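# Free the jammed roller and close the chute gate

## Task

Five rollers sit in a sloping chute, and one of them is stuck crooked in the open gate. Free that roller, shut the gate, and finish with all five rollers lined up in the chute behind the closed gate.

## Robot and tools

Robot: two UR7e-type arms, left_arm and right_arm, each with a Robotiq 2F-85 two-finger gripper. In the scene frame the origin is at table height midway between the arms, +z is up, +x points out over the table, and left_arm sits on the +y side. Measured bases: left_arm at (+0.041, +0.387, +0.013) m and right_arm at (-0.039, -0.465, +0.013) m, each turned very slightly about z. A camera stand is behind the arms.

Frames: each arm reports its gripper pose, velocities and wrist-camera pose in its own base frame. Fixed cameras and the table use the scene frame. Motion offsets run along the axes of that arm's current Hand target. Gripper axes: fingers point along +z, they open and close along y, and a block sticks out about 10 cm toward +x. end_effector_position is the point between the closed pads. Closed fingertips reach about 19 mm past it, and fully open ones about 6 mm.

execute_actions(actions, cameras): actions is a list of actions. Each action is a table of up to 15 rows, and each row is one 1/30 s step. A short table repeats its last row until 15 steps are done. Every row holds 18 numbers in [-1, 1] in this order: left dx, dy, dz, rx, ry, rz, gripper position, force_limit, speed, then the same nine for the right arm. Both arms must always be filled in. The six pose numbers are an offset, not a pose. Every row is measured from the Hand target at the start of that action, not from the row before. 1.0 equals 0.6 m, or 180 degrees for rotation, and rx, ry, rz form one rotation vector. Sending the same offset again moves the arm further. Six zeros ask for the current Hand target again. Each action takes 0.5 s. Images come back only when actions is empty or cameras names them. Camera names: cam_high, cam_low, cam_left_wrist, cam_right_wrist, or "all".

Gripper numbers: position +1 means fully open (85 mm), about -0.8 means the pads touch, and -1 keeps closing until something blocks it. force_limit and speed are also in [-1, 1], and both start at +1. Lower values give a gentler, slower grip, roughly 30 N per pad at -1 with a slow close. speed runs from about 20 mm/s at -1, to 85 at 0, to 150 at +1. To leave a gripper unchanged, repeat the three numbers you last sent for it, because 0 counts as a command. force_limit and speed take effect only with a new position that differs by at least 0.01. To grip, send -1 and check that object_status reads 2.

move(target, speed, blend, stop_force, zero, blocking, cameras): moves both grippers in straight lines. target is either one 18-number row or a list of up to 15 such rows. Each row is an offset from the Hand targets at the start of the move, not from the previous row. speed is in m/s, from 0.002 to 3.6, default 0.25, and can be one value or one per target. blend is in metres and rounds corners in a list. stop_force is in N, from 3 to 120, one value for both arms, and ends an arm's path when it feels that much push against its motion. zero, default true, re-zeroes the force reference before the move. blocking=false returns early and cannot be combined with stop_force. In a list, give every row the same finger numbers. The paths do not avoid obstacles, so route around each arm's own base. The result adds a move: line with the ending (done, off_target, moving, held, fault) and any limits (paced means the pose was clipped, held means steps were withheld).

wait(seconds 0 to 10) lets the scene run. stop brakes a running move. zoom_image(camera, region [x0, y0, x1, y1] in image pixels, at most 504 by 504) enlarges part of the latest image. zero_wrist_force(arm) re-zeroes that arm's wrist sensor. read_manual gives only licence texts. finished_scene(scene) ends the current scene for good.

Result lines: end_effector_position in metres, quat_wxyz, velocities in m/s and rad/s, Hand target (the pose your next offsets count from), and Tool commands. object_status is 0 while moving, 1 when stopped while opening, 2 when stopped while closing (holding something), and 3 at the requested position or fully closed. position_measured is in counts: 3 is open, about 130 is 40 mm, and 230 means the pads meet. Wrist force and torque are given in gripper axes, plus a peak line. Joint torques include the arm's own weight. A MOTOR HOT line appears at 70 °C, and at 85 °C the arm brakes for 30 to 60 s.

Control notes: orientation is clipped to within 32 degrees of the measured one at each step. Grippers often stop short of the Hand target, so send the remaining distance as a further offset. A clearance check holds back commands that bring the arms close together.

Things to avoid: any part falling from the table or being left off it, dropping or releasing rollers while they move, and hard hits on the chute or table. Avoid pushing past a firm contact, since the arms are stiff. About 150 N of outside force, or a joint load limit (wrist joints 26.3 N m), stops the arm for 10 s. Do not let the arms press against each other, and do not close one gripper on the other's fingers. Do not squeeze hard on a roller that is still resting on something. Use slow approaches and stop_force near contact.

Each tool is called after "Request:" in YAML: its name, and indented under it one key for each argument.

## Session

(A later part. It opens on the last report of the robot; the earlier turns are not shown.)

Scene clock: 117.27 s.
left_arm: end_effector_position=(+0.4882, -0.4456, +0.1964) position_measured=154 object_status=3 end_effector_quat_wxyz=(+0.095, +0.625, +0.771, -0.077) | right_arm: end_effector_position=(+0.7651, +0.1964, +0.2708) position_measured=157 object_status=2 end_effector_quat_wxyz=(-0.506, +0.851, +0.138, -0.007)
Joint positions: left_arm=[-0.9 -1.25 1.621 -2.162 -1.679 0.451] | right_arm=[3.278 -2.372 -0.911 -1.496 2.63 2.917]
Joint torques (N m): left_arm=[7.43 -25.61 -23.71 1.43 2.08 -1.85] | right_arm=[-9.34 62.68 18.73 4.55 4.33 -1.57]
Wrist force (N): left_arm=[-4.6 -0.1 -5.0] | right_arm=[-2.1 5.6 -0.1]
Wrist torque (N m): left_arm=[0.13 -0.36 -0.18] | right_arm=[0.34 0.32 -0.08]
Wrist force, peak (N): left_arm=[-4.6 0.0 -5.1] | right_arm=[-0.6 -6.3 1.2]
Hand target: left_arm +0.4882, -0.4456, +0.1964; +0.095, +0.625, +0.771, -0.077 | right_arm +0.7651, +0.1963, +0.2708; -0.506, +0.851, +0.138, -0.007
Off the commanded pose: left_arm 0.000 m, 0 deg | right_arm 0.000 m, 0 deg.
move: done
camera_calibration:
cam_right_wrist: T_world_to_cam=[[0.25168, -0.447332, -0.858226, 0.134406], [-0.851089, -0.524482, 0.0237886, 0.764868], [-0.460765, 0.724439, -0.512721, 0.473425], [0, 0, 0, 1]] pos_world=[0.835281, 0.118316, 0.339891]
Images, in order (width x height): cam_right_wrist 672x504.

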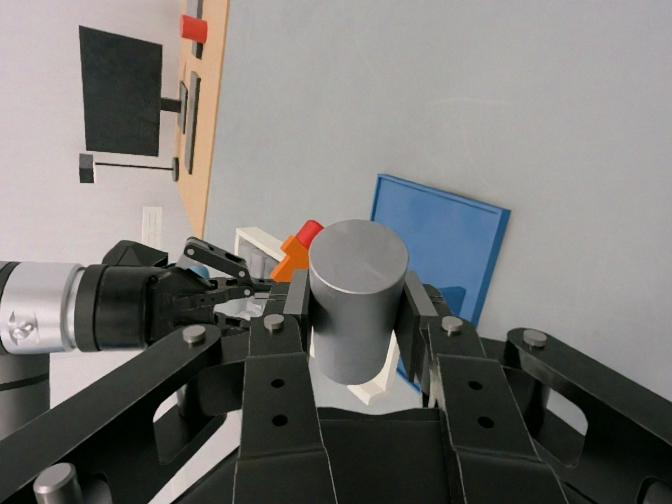

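Request:
move:
  target: [0,0,0,0,0,0,-0.2,1,0,0.0953,-0.036,0.212,0,0,0,-1,-0.3,-1]
  cameras: ["cam_right_wrist"]
  speed: 0.2

Request:
move:
  target: [0,0,0,0,0,0,-0.2,1,0,-0.2496,-0.0595,0.039,0,0,0,-1,-0.3,-1]
  cameras: ["cam_high","cam_low","cam_right_wrist"]
  speed: 0.08
  stop_force: 20

Request:
zoom_image:
  camera: "cam_low"
  region: [290, 180, 390, 270]

Scene clock: 119.60 s.
left_arm: end_effector_position=(+0.4882, -0.4456, +0.1964) position_measured=154 object_status=3 end_effector_quat_wxyz=(+0.095, +0.625, +0.771, -0.077) | right_arm: end_effector_position=(+0.7960, +0.3291, +0.2347) position_measured=157 object_status=2 end_effector_quat_wxyz=(-0.506, +0.851, +0.138, -0.007)
Joint positions: left_arm=[-0.9 -1.25 1.621 -2.162 -1.679 0.451] | right_arm=[3.43 -2.526 -0.789 -1.196 2.62 3.225]
Joint torques (N m): left_arm=[7.16 -24.58 -23.74 1.37 2.18 -1.73] | right_arm=[3.12 54.19 26.73 4.5 4.04 1.08]
Wrist force (N): left_arm=[-4.4 0.2 -4.5] | right_arm=[-2.1 5.8 -0.3]
Wrist torque (N m): left_arm=[0.18 -0.38 -0.18] | right_arm=[0.36 0.34 0.11]
Wrist force, peak (N): left_arm=[-4.8 0.0 -5.0] | right_arm=[-3.7 6.2 -3.7]
Hand target: left_arm +0.4882, -0.4456, +0.1964; +0.095, +0.625, +0.771, -0.077 | right_arm +0.7960, +0.3292, +0.2347; -0.506, +0.851, +0.138, -0.007
Off the commanded pose: left_arm 0.000 m, 0 deg | right_arm 0.000 m, 0 deg.
move: done
camera_calibration:
cam_right_wrist: T_world_to_cam=[[0.251877, -0.447324, -0.858172, 0.154949], [-0.851086, -0.524496, 0.0235975, 0.861733], [-0.460663, 0.724435, -0.512819, 0.372942], [0, 0, 0, 1]] pos_world=[0.866182, 0.251116, 0.30389]
Images, in order (width x height): cam_right_wrist 672x504.

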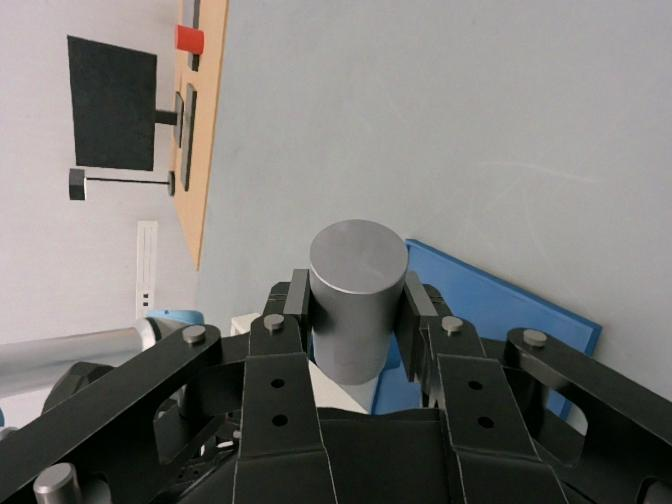

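Scene clock: 122.60 s.
left_arm: end_effector_position=(+0.4882, -0.4456, +0.1964) position_measured=154 object_status=3 end_effector_quat_wxyz=(+0.095, +0.625, +0.771, -0.077) | right_arm: end_effector_position=(+0.6403, +0.3293, +0.2348) position_measured=157 object_status=2 end_effector_quat_wxyz=(-0.506, +0.851, +0.138, -0.007)
Joint positions: left_arm=[-0.9 -1.25 1.621 -2.162 -1.679 0.451] | right_arm=[3.495 -2.156 -1.482 -0.765 2.604 3.351]
Joint torques (N m): left_arm=[7.72 -25.16 -22.99 1.55 2.07 -1.68] | right_arm=[-9.06 53.84 15.19 4.38 4.06 -1.68]
Wrist force (N): left_arm=[-4.5 0.2 -4.8] | right_arm=[-2.2 6.2 -0.3]
Wrist torque (N m): left_arm=[0.18 -0.37 -0.18] | right_arm=[0.42 0.30 0.00]
Wrist force, peak (N): left_arm=[-4.9 0.0 -5.1] | right_arm=[16.0 -5.3 -1.5]
Hand target: left_arm +0.4882, -0.4456, +0.1964; +0.095, +0.625, +0.771, -0.077 | right_arm +0.6403, +0.3293, +0.2348; -0.506, +0.851, +0.138, -0.007
Off the commanded pose: left_arm 0.000 m, 0 deg | right_arm 0.000 m, 0 deg.
move: done
camera_calibration:
cam_right_wrist: T_world_to_cam=[[0.251792, -0.44735, -0.858183, 0.194367], [-0.851068, -0.524519, 0.0237147, 0.729226], [-0.460742, 0.724402, -0.512795, 0.301253], [0, 0, 0, 1]] pos_world=[0.710481, 0.251215, 0.30399]
Images, in order (width x height): cam_high 672x504, cam_low 672x504, cam_right_wrist 672x504.

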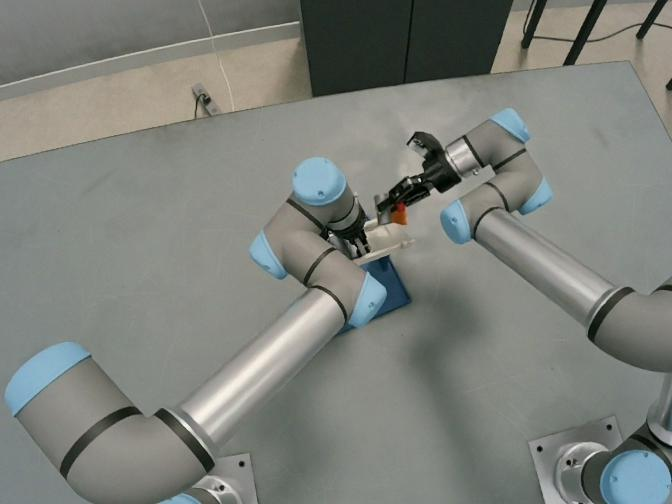

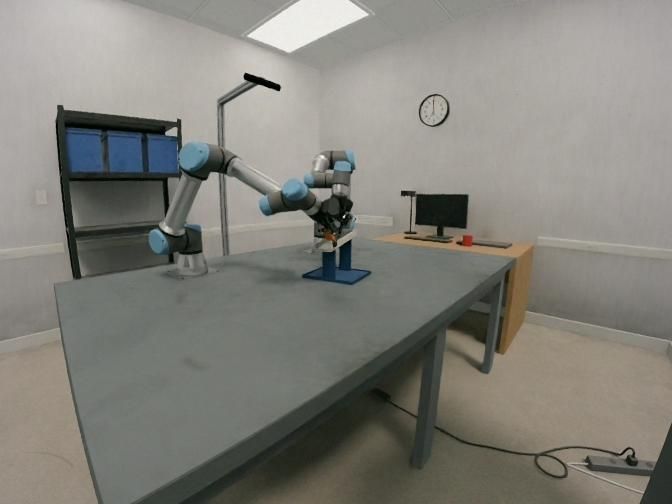

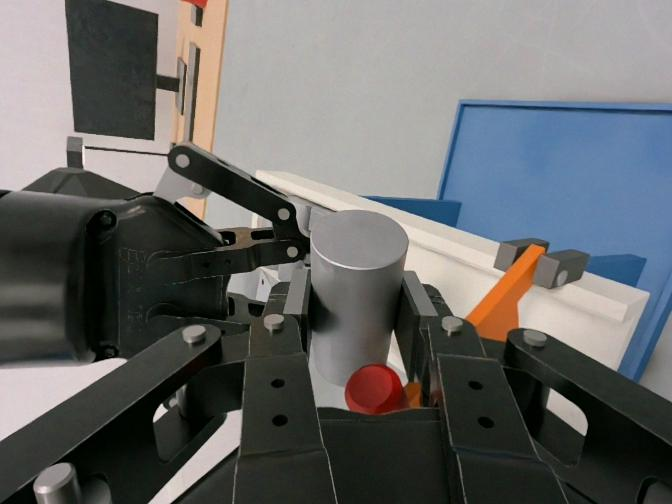

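Scaled by 5.040 from the camera's 672x504 image, which has a finer 960x720 frame.

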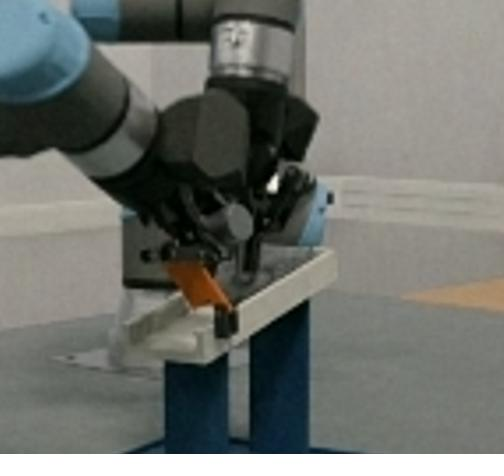

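Request:
move:
  target:
    - [0,0,0,0,0,0,-0.2,1,0,-0.0523,0.0173,0.0237,0,0,0,-1,-0.3,-1]
    - [0,0,0,0,0,0,-0.2,1,0,-0.0838,0.062,0.0558,0,0,0,-1,-0.3,-1]
  cameras: ["cam_high","cam_low","cam_right_wrist","cam_left_wrist"]
  speed: 0.06
  stop_force: 15

Request:
zoom_image:
  camera: "cam_low"
  region: [290, 180, 390, 270]

Scene clock: 126.23 s.
left_arm: end_effector_position=(+0.4882, -0.4456, +0.1964) position_measured=154 object_status=3 end_effector_quat_wxyz=(+0.095, +0.625, +0.771, -0.077) | right_arm: end_effector_position=(+0.6020, +0.3292, +0.1955) position_measured=158 object_status=2 end_effector_quat_wxyz=(-0.506, +0.851, +0.138, -0.007)
Joint positions: left_arm=[-0.9 -1.25 1.621 -2.162 -1.679 0.451] | right_arm=[3.516 -2.135 -1.646 -0.59 2.597 3.388]
Joint torques (N m): left_arm=[7.16 -24.93 -24.38 1.39 2.12 -1.44] | right_arm=[-16.37 31.43 9.39 3.67 -0.69 -1.21]
Wrist force (N): left_arm=[-4.6 0.0 -4.9] | right_arm=[-4.1 -8.2 2.3]
Wrist torque (N m): left_arm=[0.14 -0.37 -0.18] | right_arm=[0.29 0.42 0.20]
Wrist force, peak (N): left_arm=[-4.8 0.2 -5.2] | right_arm=[8.2 -27.5 -9.2]
Hand target: left_arm +0.4882, -0.4456, +0.1964; +0.095, +0.625, +0.771, -0.077 | right_arm +0.6020, +0.3292, +0.1955; -0.506, +0.851, +0.138, -0.007 (not the last commanded pose)
Off the commanded pose: left_arm 0.000 m, 0 deg | right_arm 0.017 m, 0 deg.
move: contact (right_arm); path passed 1 of 2 targets
camera_calibration:
cam_left_wrist: T_world_to_cam=[[0.978341, 0.206423, 0.0154128, -0.377365], [0.163682, -0.817051, 0.552843, -0.536842], [0.126713, -0.538346, -0.833143, -0.00915583], [0, 0, 0, 1]] pos_world=[0.458224, -0.36566, 0.294978]
cam_right_wrist: T_world_to_cam=[[0.252157, -0.447147, -0.858182, 0.169941], [-0.850899, -0.524806, 0.0234284, 0.697544], [-0.460855, 0.724319, -0.512811, 0.263627], [0, 0, 0, 1]] pos_world=[0.672181, 0.251114, 0.264689]

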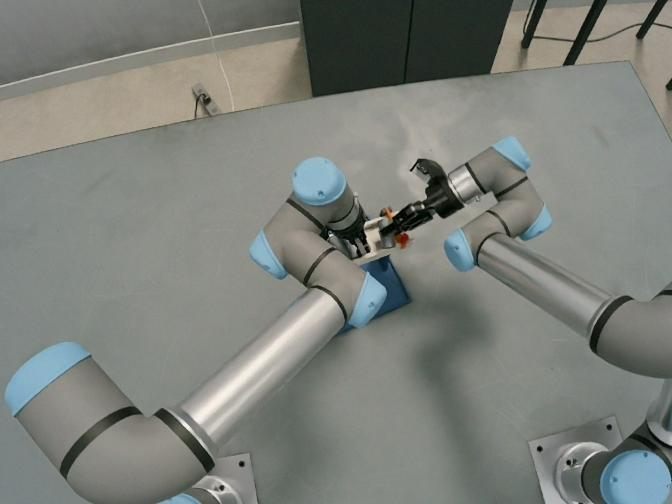

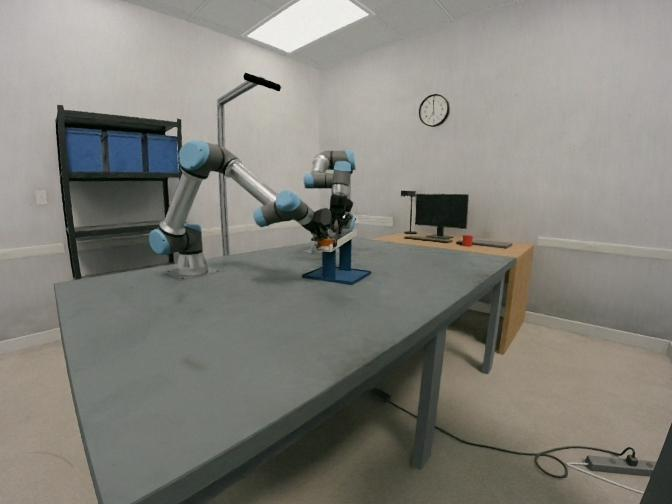

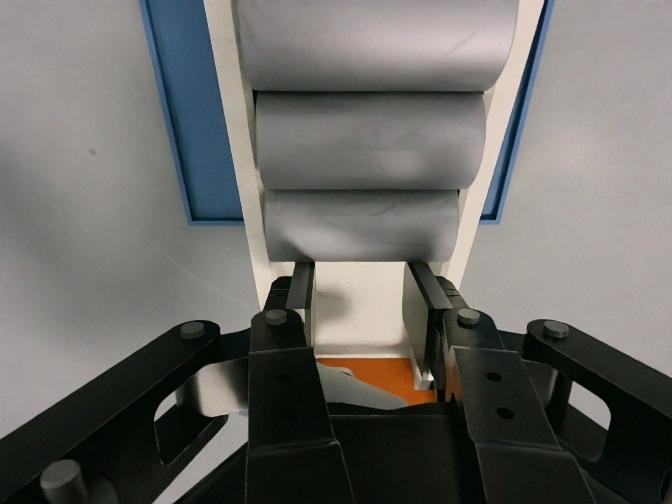

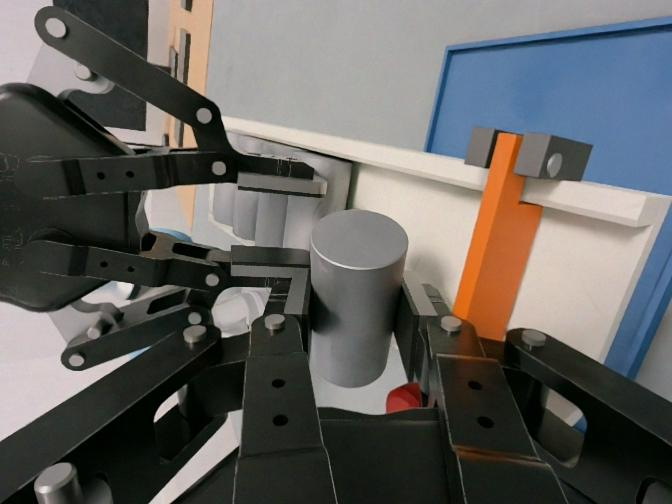

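Scaled by 5.040 from the camera's 672x504 image, which has a finer 960x720 frame.

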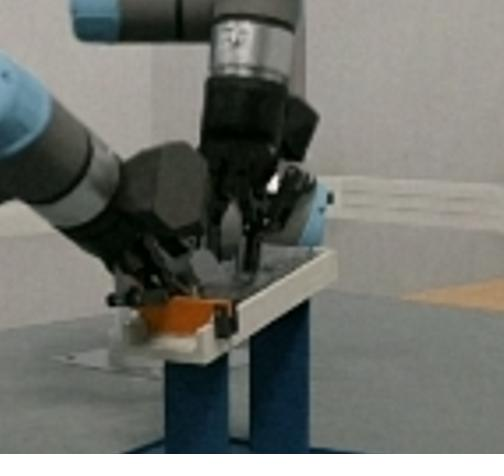

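Request:
move:
  target: [0,0,0,0,0,0,-0.2,1,0,-0.0075,-0.017,-0.0745,0,0,0,-1,-0.3,-1]
  cameras: ["cam_right_wrist","cam_low"]
  speed: 0.1

Request:
zoom_image:
  camera: "cam_right_wrist"
  region: [300, 100, 672, 440]

Request:
zoom_image:
  camera: "cam_low"
  region: [300, 200, 370, 260]

Scene clock: 128.27 s.
left_arm: end_effector_position=(+0.4882, -0.4456, +0.1964) position_measured=154 object_status=3 end_effector_quat_wxyz=(+0.095, +0.625, +0.771, -0.077) | right_arm: end_effector_position=(+0.6021, +0.2943, +0.2256) position_measured=158 object_status=2 end_effector_quat_wxyz=(-0.506, +0.851, +0.138, -0.006)
Joint positions: left_arm=[-0.9 -1.25 1.621 -2.162 -1.679 0.451] | right_arm=[3.464 -2.07 -1.637 -0.747 2.612 3.291]
Joint torques (N m): left_arm=[7.72 -25.84 -23.45 1.23 2.06 -1.39] | right_arm=[7.45 45.89 14.58 2.67 0.56 0.07]
Wrist force (N): left_arm=[-4.7 0.1 -5.0] | right_arm=[-3.1 5.5 0.1]
Wrist torque (N m): left_arm=[0.15 -0.35 -0.18] | right_arm=[0.28 0.50 -0.07]
Wrist force, peak (N): left_arm=[-4.7 -0.1 -5.1] | right_arm=[0.1 -5.3 10.0]
Hand target: left_arm +0.4882, -0.4456, +0.1964; +0.095, +0.625, +0.771, -0.077 | right_arm +0.6020, +0.2943, +0.2256; -0.506, +0.851, +0.138, -0.007
Off the commanded pose: left_arm 0.000 m, 0 deg | right_arm 0.000 m, 0 deg.
move: done
camera_calibration:
cam_right_wrist: T_world_to_cam=[[0.252268, -0.447086, -0.858181, 0.180053], [-0.85097, -0.524702, 0.0232057, 0.678699], [-0.460665, 0.724432, -0.512822, 0.304237], [0, 0, 0, 1]] pos_world=[0.672282, 0.216215, 0.294788]
Images, in order (width x height): cam_low 672x504, cam_right_wrist 672x504.

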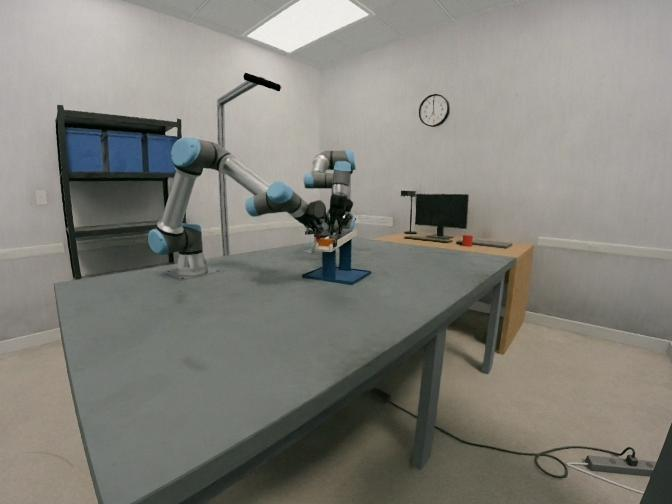

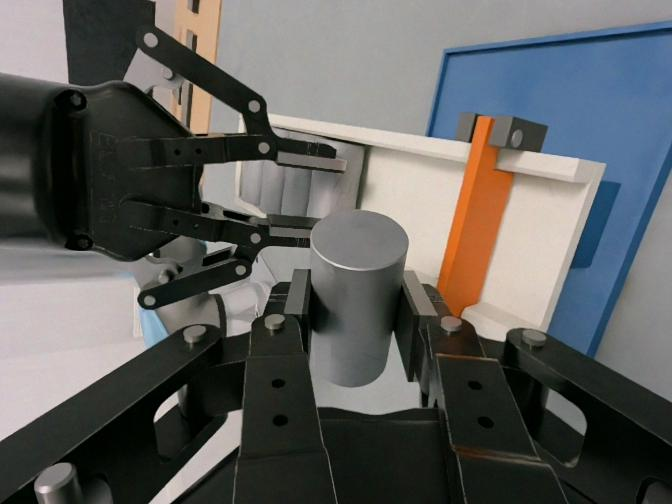

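Scaled by 1.355 from the camera's 672x504 image, which has a finer 960x720 frame.

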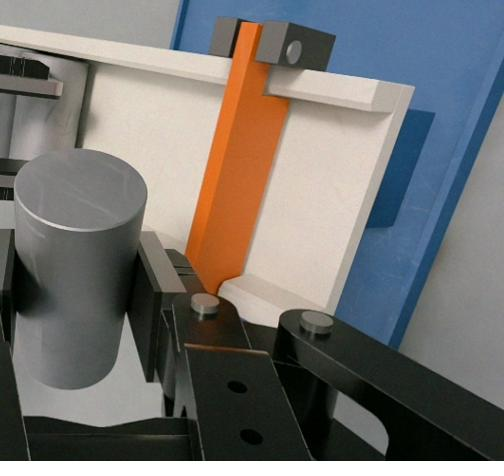

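Scaled by 7.200 from the camera's 672x504 image, which has a finer 960x720 frame.

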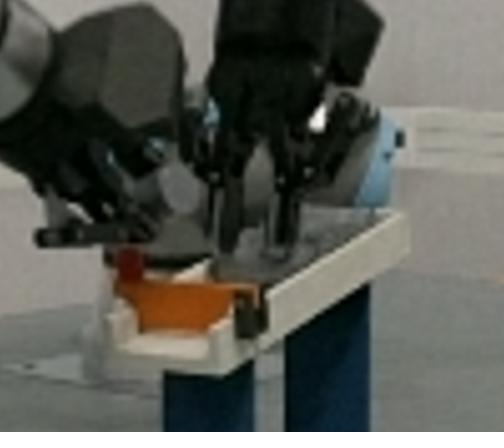

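Request:
move:
  target: [0,0,0,0,0,0,-0.2,1,0,-0.0677,-0.057,0.0008,0,0,0,-1,-0.3,-1]
  cameras: ["cam_left_wrist","cam_high"]
  speed: 0.15

Request:
zoom_image:
  camera: "cam_left_wrist"
  region: [240, 250, 480, 420]

Request:
move:
  target: [0,0,0,0,0,0,-0.2,1,0,-0.0129,0.0863,0.0486,0,0,0,-1,-0.3,-1]
  cameras: ["cam_right_wrist","cam_low","cam_left_wrist"]
  speed: 0.04
  stop_force: 10

Request:
zoom_image:
  camera: "cam_low"
  region: [300, 200, 370, 260]

Request:
zoom_image:
  camera: "cam_left_wrist"
  region: [240, 250, 480, 420]

Scene clock: 131.00 s.
left_arm: end_effector_position=(+0.4882, -0.4456, +0.1964) position_measured=154 object_status=3 end_effector_quat_wxyz=(+0.095, +0.625, +0.771, -0.077) | right_arm: end_effector_position=(+0.5551, +0.3003, +0.2496) position_measured=158 object_status=2 end_effector_quat_wxyz=(-0.506, +0.851, +0.138, -0.007)
Joint positions: left_arm=[-0.9 -1.25 1.621 -2.162 -1.679 0.451] | right_arm=[3.499 -1.956 -1.758 -0.684 2.602 3.357]
Joint torques (N m): left_arm=[7.13 -24.51 -22.4 1.43 1.98 -1.59] | right_arm=[-10.2 46.19 24.77 2.27 4.23 -1.36]
Wrist force (N): left_arm=[-4.3 0.1 -4.5] | right_arm=[-3.4 5.9 -0.6]
Wrist torque (N m): left_arm=[0.16 -0.40 -0.18] | right_arm=[0.29 0.54 0.10]
Wrist force, peak (N): left_arm=[-4.9 -0.2 -5.0] | right_arm=[-1.5 7.4 0.1]
Hand target: left_arm +0.4882, -0.4456, +0.1964; +0.095, +0.625, +0.771, -0.077 | right_arm +0.5551, +0.3003, +0.2496; -0.506, +0.851, +0.138, -0.007
Off the commanded pose: left_arm 0.000 m, 0 deg | right_arm 0.000 m, 0 deg.
move: done
camera_calibration:
cam_left_wrist: T_world_to_cam=[[0.978341, 0.206423, 0.0154128, -0.377365], [0.163682, -0.817051, 0.552843, -0.536842], [0.126713, -0.538346, -0.833143, -0.00915583], [0, 0, 0, 1]] pos_world=[0.458224, -0.36566, 0.294978]
Images, in order (width x height): cam_high 672x504, cam_left_wrist 672x504.

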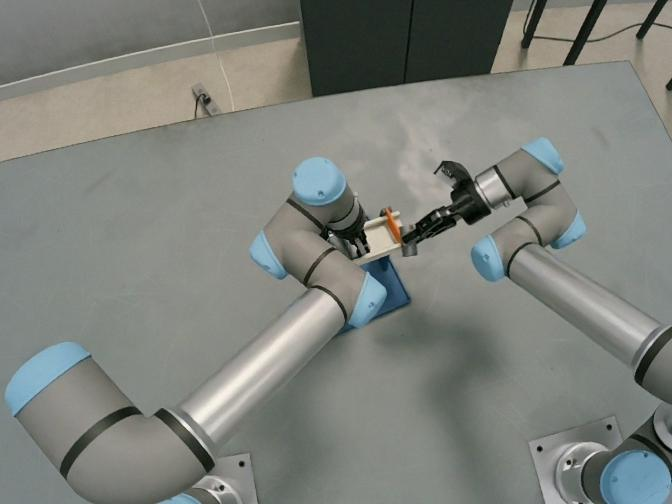

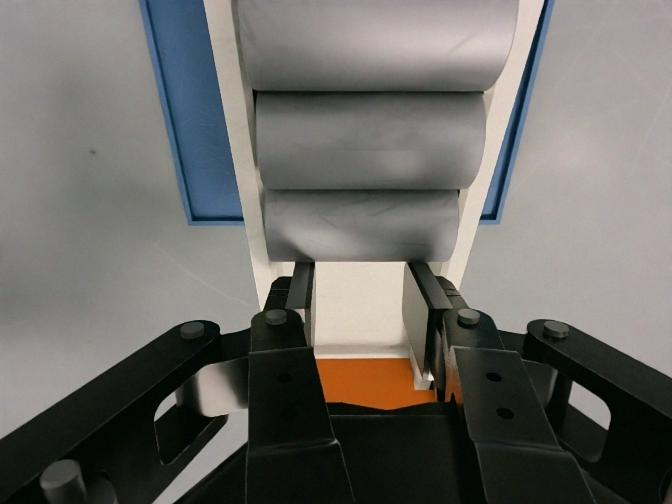

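Scaled by 2.100 from the camera's 672x504 image, which has a finer 960x720 frame.

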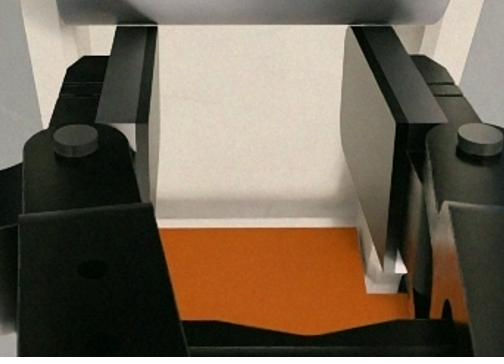

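Scene clock: 133.03 s.
left_arm: end_effector_position=(+0.4882, -0.4456, +0.1964) position_measured=154 object_status=3 end_effector_quat_wxyz=(+0.095, +0.625, +0.771, -0.077) | right_arm: end_effector_position=(+0.5551, +0.3002, +0.2041) position_measured=158 object_status=2 end_effector_quat_wxyz=(-0.506, +0.851, +0.138, -0.007)
Joint positions: left_arm=[-0.9 -1.25 1.621 -2.162 -1.679 0.451] | right_arm=[3.499 -2.02 -1.802 -0.576 2.603 3.357]
Joint torques (N m): left_arm=[6.95 -24.71 -23.19 1.41 1.95 -1.35] | right_arm=[-1 29.17 29.32 4.03 2.79 1.11]
Wrist force (N): left_arm=[-4.3 0.0 -4.6] | right_arm=[-5.3 -0.6 -2.6]
Wrist torque (N m): left_arm=[0.15 -0.40 -0.18] | right_arm=[0.34 0.73 -0.02]
Wrist force, peak (N): left_arm=[-4.9 0.0 -4.9] | right_arm=[-15.2 -14.7 -4.6]
Hand target: left_arm +0.4882, -0.4456, +0.1964; +0.095, +0.625, +0.771, -0.077 | right_arm +0.5551, +0.3002, +0.2041; -0.506, +0.851, +0.138, -0.007 (not the last commanded pose)
Off the commanded pose: left_arm 0.000 m, 0 deg | right_arm 0.014 m, 0 deg.
move: contact (right_arm)
camera_calibration:
cam_left_wrist: T_world_to_cam=[[0.978341, 0.206423, 0.0154128, -0.377365], [0.163682, -0.817051, 0.552843, -0.536842], [0.126713, -0.538346, -0.833143, -0.00915583], [0, 0, 0, 1]] pos_world=[0.458224, -0.36566, 0.294978]
cam_right_wrist: T_world_to_cam=[[0.252132, -0.447137, -0.858195, 0.176198], [-0.850864, -0.524861, 0.0234854, 0.64219], [-0.460934, 0.724285, -0.512787, 0.267479], [0, 0, 0, 1]] pos_world=[0.625281, 0.222114, 0.273289]
Images, in order (width x height): cam_low 672x504, cam_left_wrist 672x504, cam_right_wrist 672x504.

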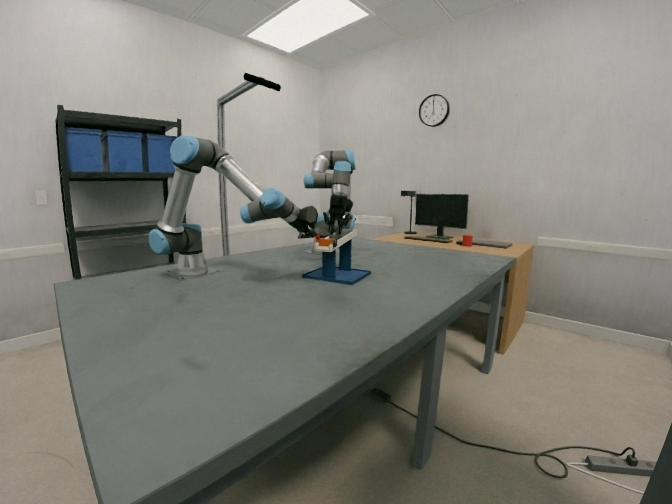

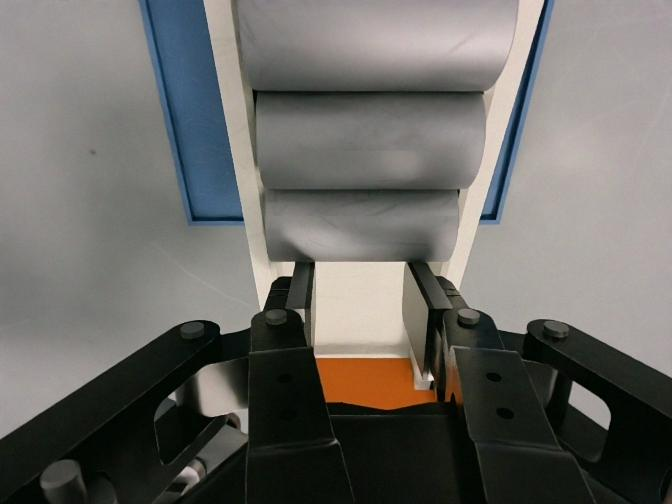

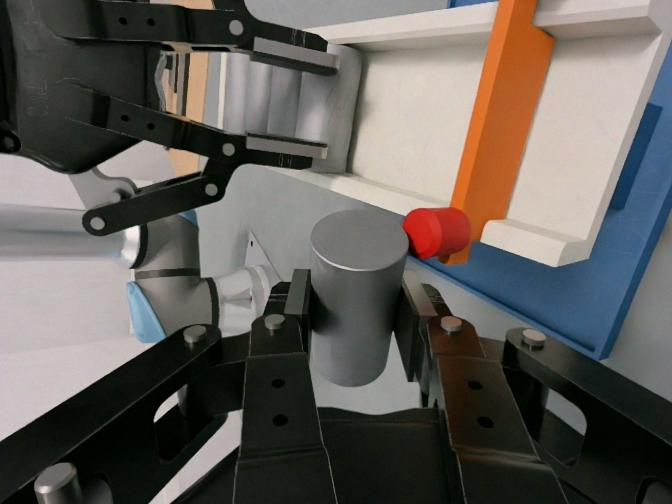

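Scaled by 7.200 from the camera's 672x504 image, which has a finer 960x720 frame.

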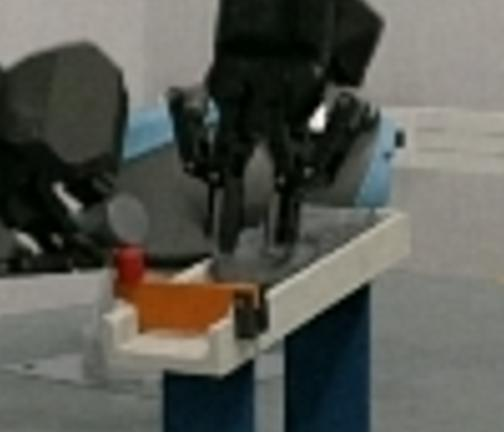

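Scaled by 2.100 from the camera's 672x504 image, which has a finer 960x720 frame.

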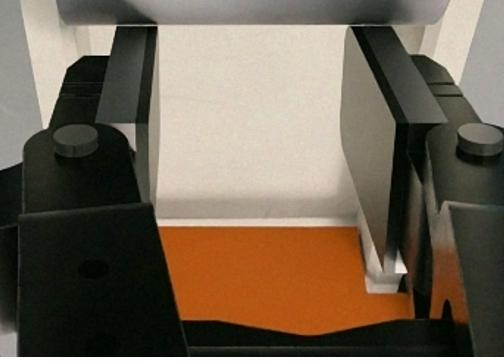

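Request:
move:
  target: [0,0,0,0,0,0,-0.2,1,0,0.070,-0.103,-0.209,0,0,0,-1,-0.3,-1]
  cameras: []
  speed: 0.25

Request:
move:
  target:
    - [-0.0737,0,0.0416,0,0,0,-0.2,1,0,0,0,0,0,0,0,-1,-0.3,-1]
    - [-0.0933,0,-0.0368,0,0,0,-0.2,1,0,0,0,0,0,0,0,-1,-0.3,-1]
  cameras: ["cam_left_wrist","cam_high"]
  speed: [0.03,0.03]

Scene clock: 139.13 s.
left_arm: end_effector_position=(+0.4882, -0.4456, +0.1964) position_measured=154 object_status=3 end_effector_quat_wxyz=(+0.095, +0.625, +0.771, -0.077) | right_arm: end_effector_position=(+0.6002, +0.2304, +0.3239) position_measured=158 object_status=2 end_effector_quat_wxyz=(-0.506, +0.851, +0.138, -0.007)
Joint positions: left_arm=[-0.9 -1.25 1.621 -2.162 -1.679 0.451] | right_arm=[3.367 -1.937 -1.513 -1.172 2.629 3.098]
Joint torques (N m): left_arm=[7.94 -25.13 -21.67 1.37 1.86 -1.22] | right_arm=[-1.47 46.29 36.63 1.82 0.96 -0.39]
Wrist force (N): left_arm=[-4.5 -0.1 -4.4] | right_arm=[-4.2 6.0 0.1]
Wrist torque (N m): left_arm=[0.13 -0.36 -0.18] | right_arm=[0.40 0.65 -0.04]
Wrist force, peak (N): left_arm=[-4.7 0.1 -5.1] | right_arm=[-5.5 8.5 3.0]
Hand target: left_arm +0.4882, -0.4456, +0.1964; +0.095, +0.625, +0.771, -0.077 | right_arm +0.6003, +0.2303, +0.3241; -0.506, +0.851, +0.138, -0.007
Off the commanded pose: left_arm 0.000 m, 0 deg | right_arm 0.000 m, 0 deg.
move: done
No camera images: "cameras" was empty.

Scene clock: 142.90 s.
left_arm: end_effector_position=(+0.4984, -0.4935, +0.2317) position_measured=154 object_status=3 end_effector_quat_wxyz=(+0.095, +0.625, +0.771, -0.077) end_effector_velocity=(+0.000, +0.000, -0.002) end_effector_angular_velocity=(+0.000, +0.000, +0.000) | right_arm: end_effector_position=(+0.6003, +0.2303, +0.3241) position_measured=158 object_status=2 end_effector_quat_wxyz=(-0.506, +0.851, +0.138, -0.007)
Joint positions: left_arm=[-0.934 -1.187 1.439 -2.047 -1.672 0.417] | right_arm=[3.366 -1.937 -1.513 -1.172 2.629 3.098]
Joint velocities: left_arm=[0 0.001 0.003 -0.005 0 -0.001] | right_arm=[within noise]
Joint torques (N m): left_arm=[8.29 -37.93 -11.4 -5.33 -2.73 2.29] | right_arm=[-5.67 46.27 36.44 2.09 1 -1.06]
Wrist force (N): left_arm=[1.6 0.0 1.6] | right_arm=[-4.2 5.9 0.2]
Wrist torque (N m): left_arm=[0.14 -0.36 -0.05] | right_arm=[0.38 0.64 -0.03]
Wrist force, peak (N): left_arm=[-4.6 0.2 -4.5] | right_arm=[-4.5 6.0 0.0]
Hand target: left_arm +0.4984, -0.4935, +0.2315; +0.095, +0.625, +0.771, -0.077 | right_arm +0.6003, +0.2303, +0.3241; -0.506, +0.851, +0.138, -0.007
Off the commanded pose: left_arm 0.000 m, 0 deg | right_arm 0.000 m, 0 deg.
move: done
camera_calibration:
cam_left_wrist: T_world_to_cam=[[0.978334, 0.206447, 0.0155837, -0.377945], [0.163578, -0.816931, 0.553051, -0.597063], [0.126907, -0.53852, -0.833001, -0.00710459], [0, 0, 0, 1]] pos_world=[0.468324, -0.41356, 0.330178]
Images, in order (width x height): cam_high 672x504, cam_left_wrist 672x504.

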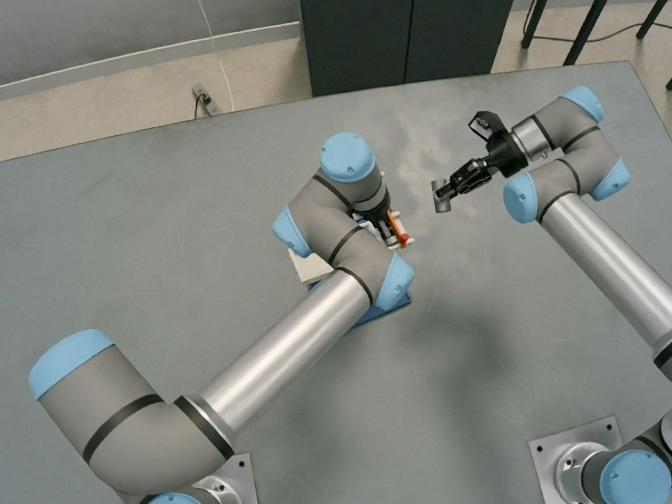

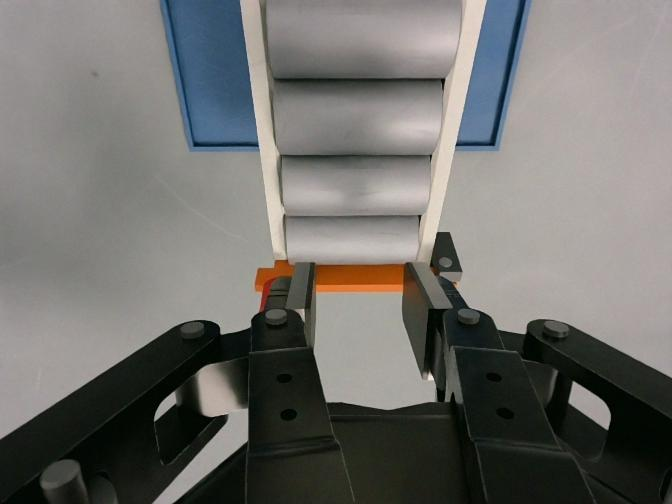

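Request:
move:
  target:
    - [-0.052,0,-0.210,0,0,0,-0.2,1,0,0,0,0,-0.2395,-0.129,0.0813,-1,-0.3,-1]
    - [0.818,0.061,-0.493,0,0,0,-0.2,1,0,0,0,0,-0.2395,-0.129,0.0813,-1,-0.3,-1]
  cameras: []
  blend: 0.03
  speed: 0.4

Scene clock: 147.40 s.
left_arm: end_effector_position=(+0.4209, +0.0501, +0.3992) position_measured=154 object_status=3 end_effector_quat_wxyz=(+0.095, +0.625, +0.771, -0.077) | right_arm: end_effector_position=(+0.6003, +0.2303, +0.3241) position_measured=158 object_status=2 end_effector_quat_wxyz=(-0.119, +0.968, +0.121, -0.185)
Joint positions: left_arm=[-0.055 -1.773 1.611 -1.474 -1.807 1.3] | right_arm=[3.582 -2.138 -0.84 -2.026 1.91 3.284]
Joint torques (N m): left_arm=[8.32 -30.26 -15.69 -3.11 1.62 2.41] | right_arm=[-2.79 39.96 36.14 0.93 -0.78 0.77]
Wrist force (N): left_arm=[1.7 0.1 1.8] | right_arm=[-2.2 0.6 2.9]
Wrist torque (N m): left_arm=[0.13 -0.35 -0.09] | right_arm=[-0.09 0.58 0.19]
Wrist force, peak (N): left_arm=[5.3 0.0 0.5] | right_arm=[-4.8 6.7 0.2]
Hand target: left_arm +0.4209, +0.0501, +0.3993; +0.095, +0.625, +0.771, -0.077 | right_arm +0.6003, +0.2303, +0.3241; -0.119, +0.968, +0.121, -0.185
Off the commanded pose: left_arm 0.000 m, 0 deg | right_arm 0.000 m, 0 deg.
move: done
No camera images: "cameras" was empty.

Request:
move:
  target: [0,0,0,0,0,0,-0.2,1,0,0.1277,-0.3818,0.1143,0,0,0,-1,-0.3,-1]
  cameras: ["cam_right_wrist","cam_high","cam_left_wrist"]
  speed: 0.25

Request:
zoom_image:
  camera: "cam_high"
  region: [270, 190, 430, 310]

Scene clock: 149.83 s.
left_arm: end_effector_position=(+0.4209, +0.0501, +0.3993) position_measured=154 object_status=3 end_effector_quat_wxyz=(+0.095, +0.625, +0.771, -0.077) | right_arm: end_effector_position=(+0.5993, +0.4802, +0.2998) position_measured=158 object_status=2 end_effector_quat_wxyz=(-0.119, +0.968, +0.121, -0.185)
Joint positions: left_arm=[-0.055 -1.773 1.611 -1.474 -1.807 1.3] | right_arm=[3.859 -2.532 -0.233 -2.134 1.976 3.572]
Joint torques (N m): left_arm=[8.77 -30.2 -13.65 -0.34 1.24 2.43] | right_arm=[5.1 65.49 15.55 4.22 -0.55 1.13]
Wrist force (N): left_arm=[1.4 0.1 1.8] | right_arm=[-1.9 0.8 3.0]
Wrist torque (N m): left_arm=[0.13 -0.30 -0.15] | right_arm=[-0.09 0.56 0.21]
Wrist force, peak (N): left_arm=[1.7 0.0 1.9] | right_arm=[-3.2 4.4 1.9]
Hand target: left_arm +0.4209, +0.0501, +0.3993; +0.095, +0.625, +0.771, -0.077 | right_arm +0.5993, +0.4803, +0.2998; -0.119, +0.968, +0.121, -0.185
Off the commanded pose: left_arm 0.000 m, 0 deg | right_arm 0.000 m, 0 deg.
move: done
camera_calibration:
cam_left_wrist: T_world_to_cam=[[0.978341, 0.206423, 0.0154128, -0.416875], [0.163682, -0.817051, 0.552843, -0.232914], [0.126713, -0.538346, -0.833143, 0.435204], [0, 0, 0, 1]] pos_world=[0.390824, 0.13004, 0.497778]
cam_right_wrist: T_world_to_cam=[[0.213385, -0.936212, -0.27924, 0.412229], [-0.716705, -0.344248, 0.606488, 0.430137], [-0.663928, 0.0707173, -0.744445, 0.711456], [0, 0, 0, 1]] pos_world=[0.692674, 0.483695, 0.383878]
Images, in order (width x height): cam_high 672x504, cam_left_wrist 672x504, cam_right_wrist 672x504.

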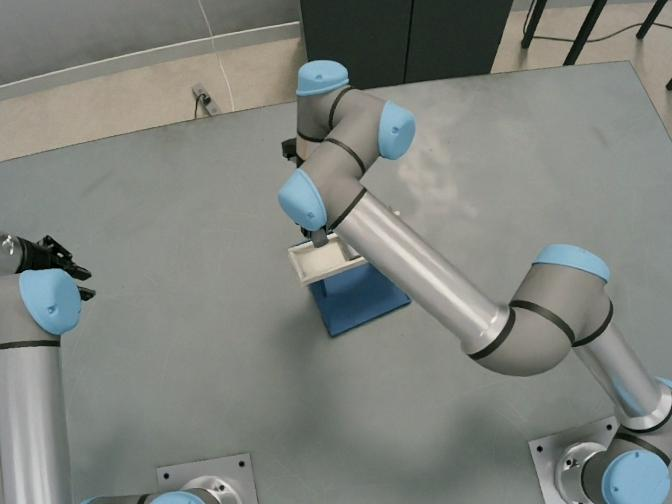

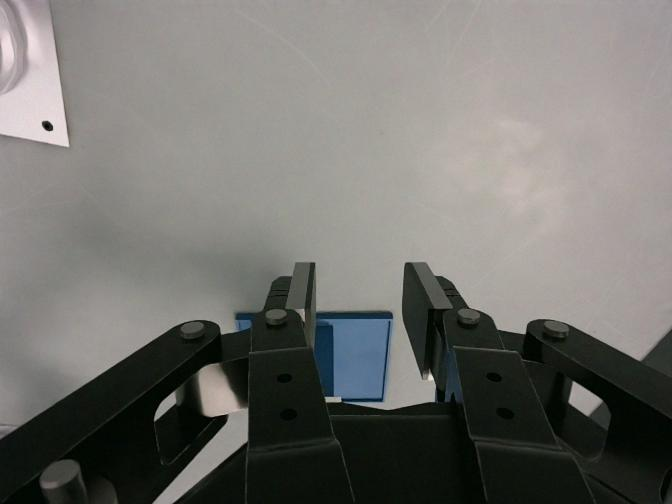

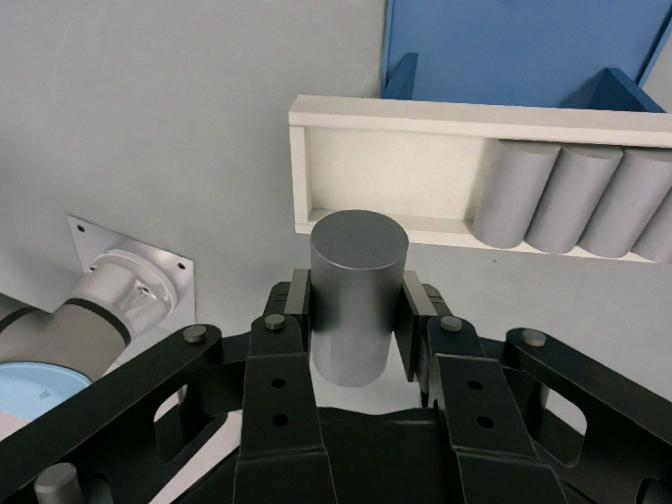

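Scaled by 3.150 from the camera's 672x504 image, which has a finer 960x720 frame.

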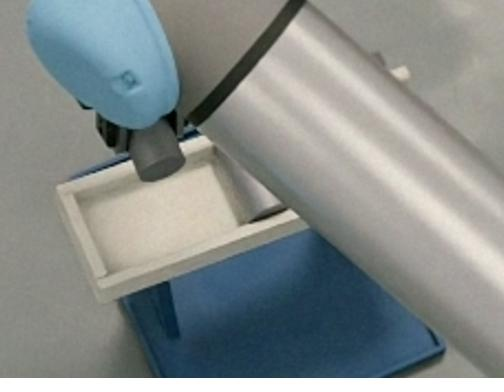

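Request:
move:
  target:
    - [0,0,0,0,0,0,-0.2,1,0,0.030,0.028,0.105,0,0,0,-1,-0.3,-1]
    - [0,0,0,0,0,0,-0.2,1,0,0.0600,0.0448,0.1613,0,0,0,-1,-0.3,-1]
  cameras: ["cam_right_wrist","cam_high"]
  speed: [0.1,0.03]
  stop_force: 8

Request:
zoom_image:
  camera: "cam_right_wrist"
  region: [200, 60, 672, 420]

Scene clock: 155.27 s.
left_arm: end_effector_position=(+0.4209, +0.0501, +0.3993) position_measured=154 object_status=3 end_effector_quat_wxyz=(+0.095, +0.625, +0.771, -0.077) | right_arm: end_effector_position=(+0.5974, +0.4822, +0.2083) position_measured=158 object_status=2 end_effector_quat_wxyz=(-0.119, +0.968, +0.121, -0.185)
Joint positions: left_arm=[-0.055 -1.773 1.611 -1.474 -1.807 1.3] | right_arm=[3.862 -2.425 -0.672 -1.799 1.976 3.575]
Joint torques (N m): left_arm=[8.52 -28.91 -13.96 -0.23 0.64 2.44] | right_arm=[6.56 65.39 28.06 4.34 0.3 0.84]
Wrist force (N): left_arm=[1.4 0.0 1.8] | right_arm=[-2.6 1.1 3.2]
Wrist torque (N m): left_arm=[0.12 -0.31 -0.15] | right_arm=[-0.10 0.70 0.20]
Wrist force, peak (N): left_arm=[1.7 0.2 2.0] | right_arm=[-8.8 -0.6 -5.4]
Hand target: left_arm +0.4209, +0.0501, +0.3993; +0.095, +0.625, +0.771, -0.077 | right_arm +0.5974, +0.4822, +0.2083; -0.119, +0.968, +0.121, -0.185 (not the last commanded pose)
Off the commanded pose: left_arm 0.000 m, 0 deg | right_arm 0.015 m, 0 deg.
move: contact (right_arm); path passed 1 of 2 targets
camera_calibration:
cam_right_wrist: T_world_to_cam=[[0.213394, -0.936244, -0.279126, 0.388817], [-0.716698, -0.344182, 0.606533, 0.484944], [-0.663933, 0.0706183, -0.74445, 0.642063], [0, 0, 0, 1]] pos_world=[0.690874, 0.485594, 0.292378]
Images, in order (width x height): cam_high 672x504, cam_right_wrist 672x504.

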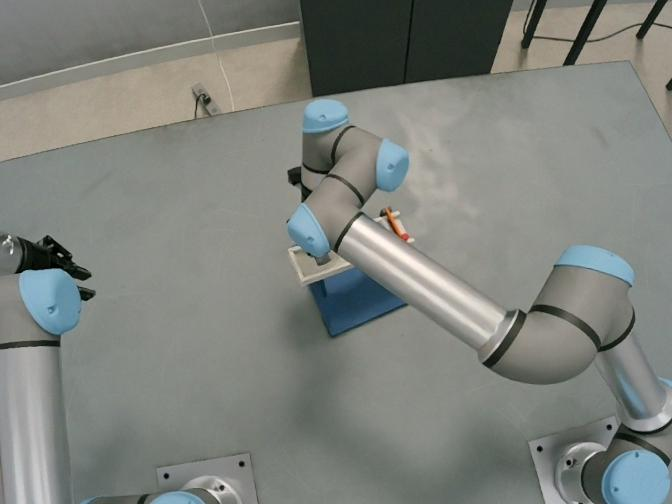

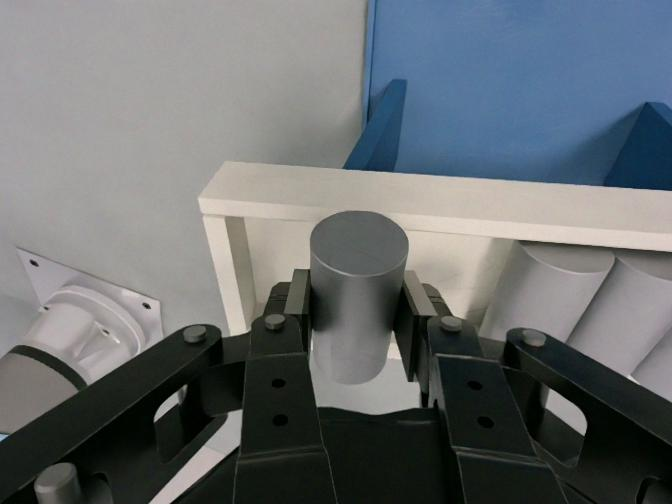

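Scaled by 1.068 from the camera's 672x504 image, which has a finer 960x720 frame.

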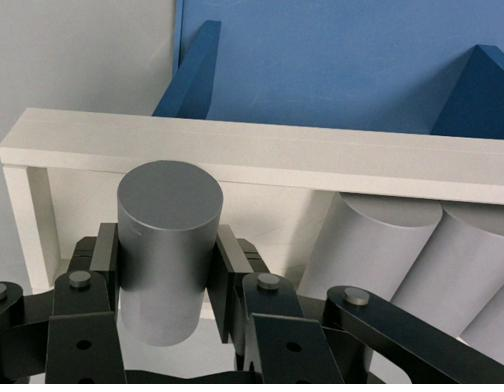

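Request:
move:
  target: [0,0,0,0,0,0,-0.2,1,0,-0.0063,0,-0.003,0,0,0,-1,-0.3,-1]
  cameras: []
  speed: 0.05

Request:
move:
  target: [0,0,0,0,0,0,-0.2,1,0,0.0091,0,0.025,0,0,0,-1,-0.3,-1]
  cameras: ["cam_right_wrist"]
  speed: 0.03
  stop_force: 8

Request:
zoom_image:
  camera: "cam_right_wrist"
  region: [200, 160, 560, 420]

Scene clock: 157.50 s.
left_arm: end_effector_position=(+0.4209, +0.0501, +0.3993) position_measured=154 object_status=3 end_effector_quat_wxyz=(+0.095, +0.625, +0.771, -0.077) | right_arm: end_effector_position=(+0.5947, +0.4808, +0.2112) position_measured=158 object_status=2 end_effector_quat_wxyz=(-0.119, +0.968, +0.121, -0.185)
Joint positions: left_arm=[-0.055 -1.773 1.611 -1.474 -1.807 1.3] | right_arm=[3.863 -2.414 -0.685 -1.797 1.976 3.577]
Joint torques (N m): left_arm=[8.29 -27.84 -14.89 -0.4 0.34 2.39] | right_arm=[7.87 49.94 32.86 3.95 3.07 1.31]
Wrist force (N): left_arm=[1.8 0.0 1.8] | right_arm=[-2.6 1.2 3.0]
Wrist torque (N m): left_arm=[0.12 -0.37 -0.15] | right_arm=[-0.08 0.68 0.05]
Wrist force, peak (N): left_arm=[1.7 0.1 2.0] | right_arm=[-2.5 1.2 3.5]
Hand target: left_arm +0.4209, +0.0501, +0.3993; +0.095, +0.625, +0.771, -0.077 | right_arm +0.5947, +0.4808, +0.2112; -0.119, +0.968, +0.121, -0.185
Off the commanded pose: left_arm 0.000 m, 0 deg | right_arm 0.000 m, 0 deg.
move: done
No camera images: "cameras" was empty.

Scene clock: 158.73 s.
left_arm: end_effector_position=(+0.4209, +0.0501, +0.3993) position_measured=154 object_status=3 end_effector_quat_wxyz=(+0.095, +0.625, +0.771, -0.077) | right_arm: end_effector_position=(+0.5945, +0.4820, +0.2070) position_measured=158 object_status=2 end_effector_quat_wxyz=(-0.119, +0.968, +0.121, -0.185)
Joint positions: left_arm=[-0.055 -1.773 1.611 -1.474 -1.807 1.3] | right_arm=[3.864 -2.415 -0.694 -1.787 1.977 3.578]
Joint torques (N m): left_arm=[8.72 -27.52 -14.34 -0.58 -0.01 2.5] | right_arm=[-9.7 64.93 18.5 4.11 -0.56 -1.84]
Wrist force (N): left_arm=[1.4 0.0 1.6] | right_arm=[-2.5 1.2 3.1]
Wrist torque (N m): left_arm=[0.11 -0.32 -0.16] | right_arm=[-0.08 0.67 0.08]
Wrist force, peak (N): left_arm=[1.8 -0.4 1.8] | right_arm=[-8.7 -0.1 -4.2]
Hand target: left_arm +0.4209, +0.0501, +0.3993; +0.095, +0.625, +0.771, -0.077 | right_arm +0.5945, +0.4820, +0.2070; -0.119, +0.968, +0.121, -0.185 (not the last commanded pose)
Off the commanded pose: left_arm 0.000 m, 0 deg | right_arm 0.012 m, 0 deg.
move: contact (right_arm)
camera_calibration:
cam_right_wrist: T_world_to_cam=[[0.2134, -0.936204, -0.279252, 0.389014], [-0.7167, -0.344268, 0.606482, 0.483606], [-0.663928, 0.0707171, -0.744445, 0.639058], [0, 0, 0, 1]] pos_world=[0.687874, 0.485495, 0.291078]
Images, in order (width x height): cam_right_wrist 672x504.

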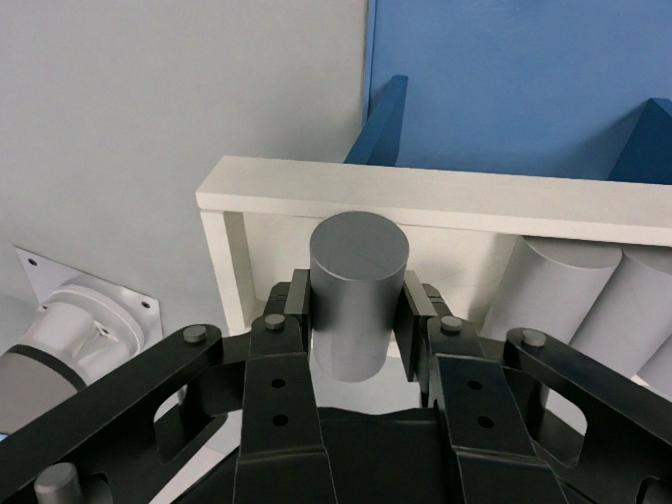

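Scaled by 1.400 from the camera's 672x504 image, which has a finer 960x720 frame.

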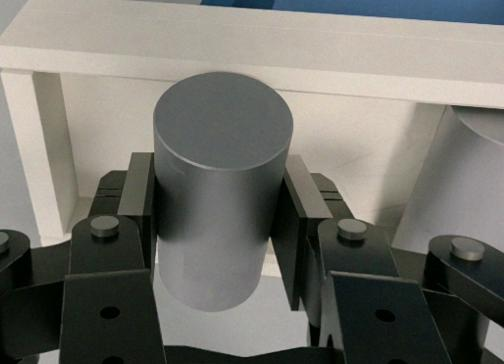

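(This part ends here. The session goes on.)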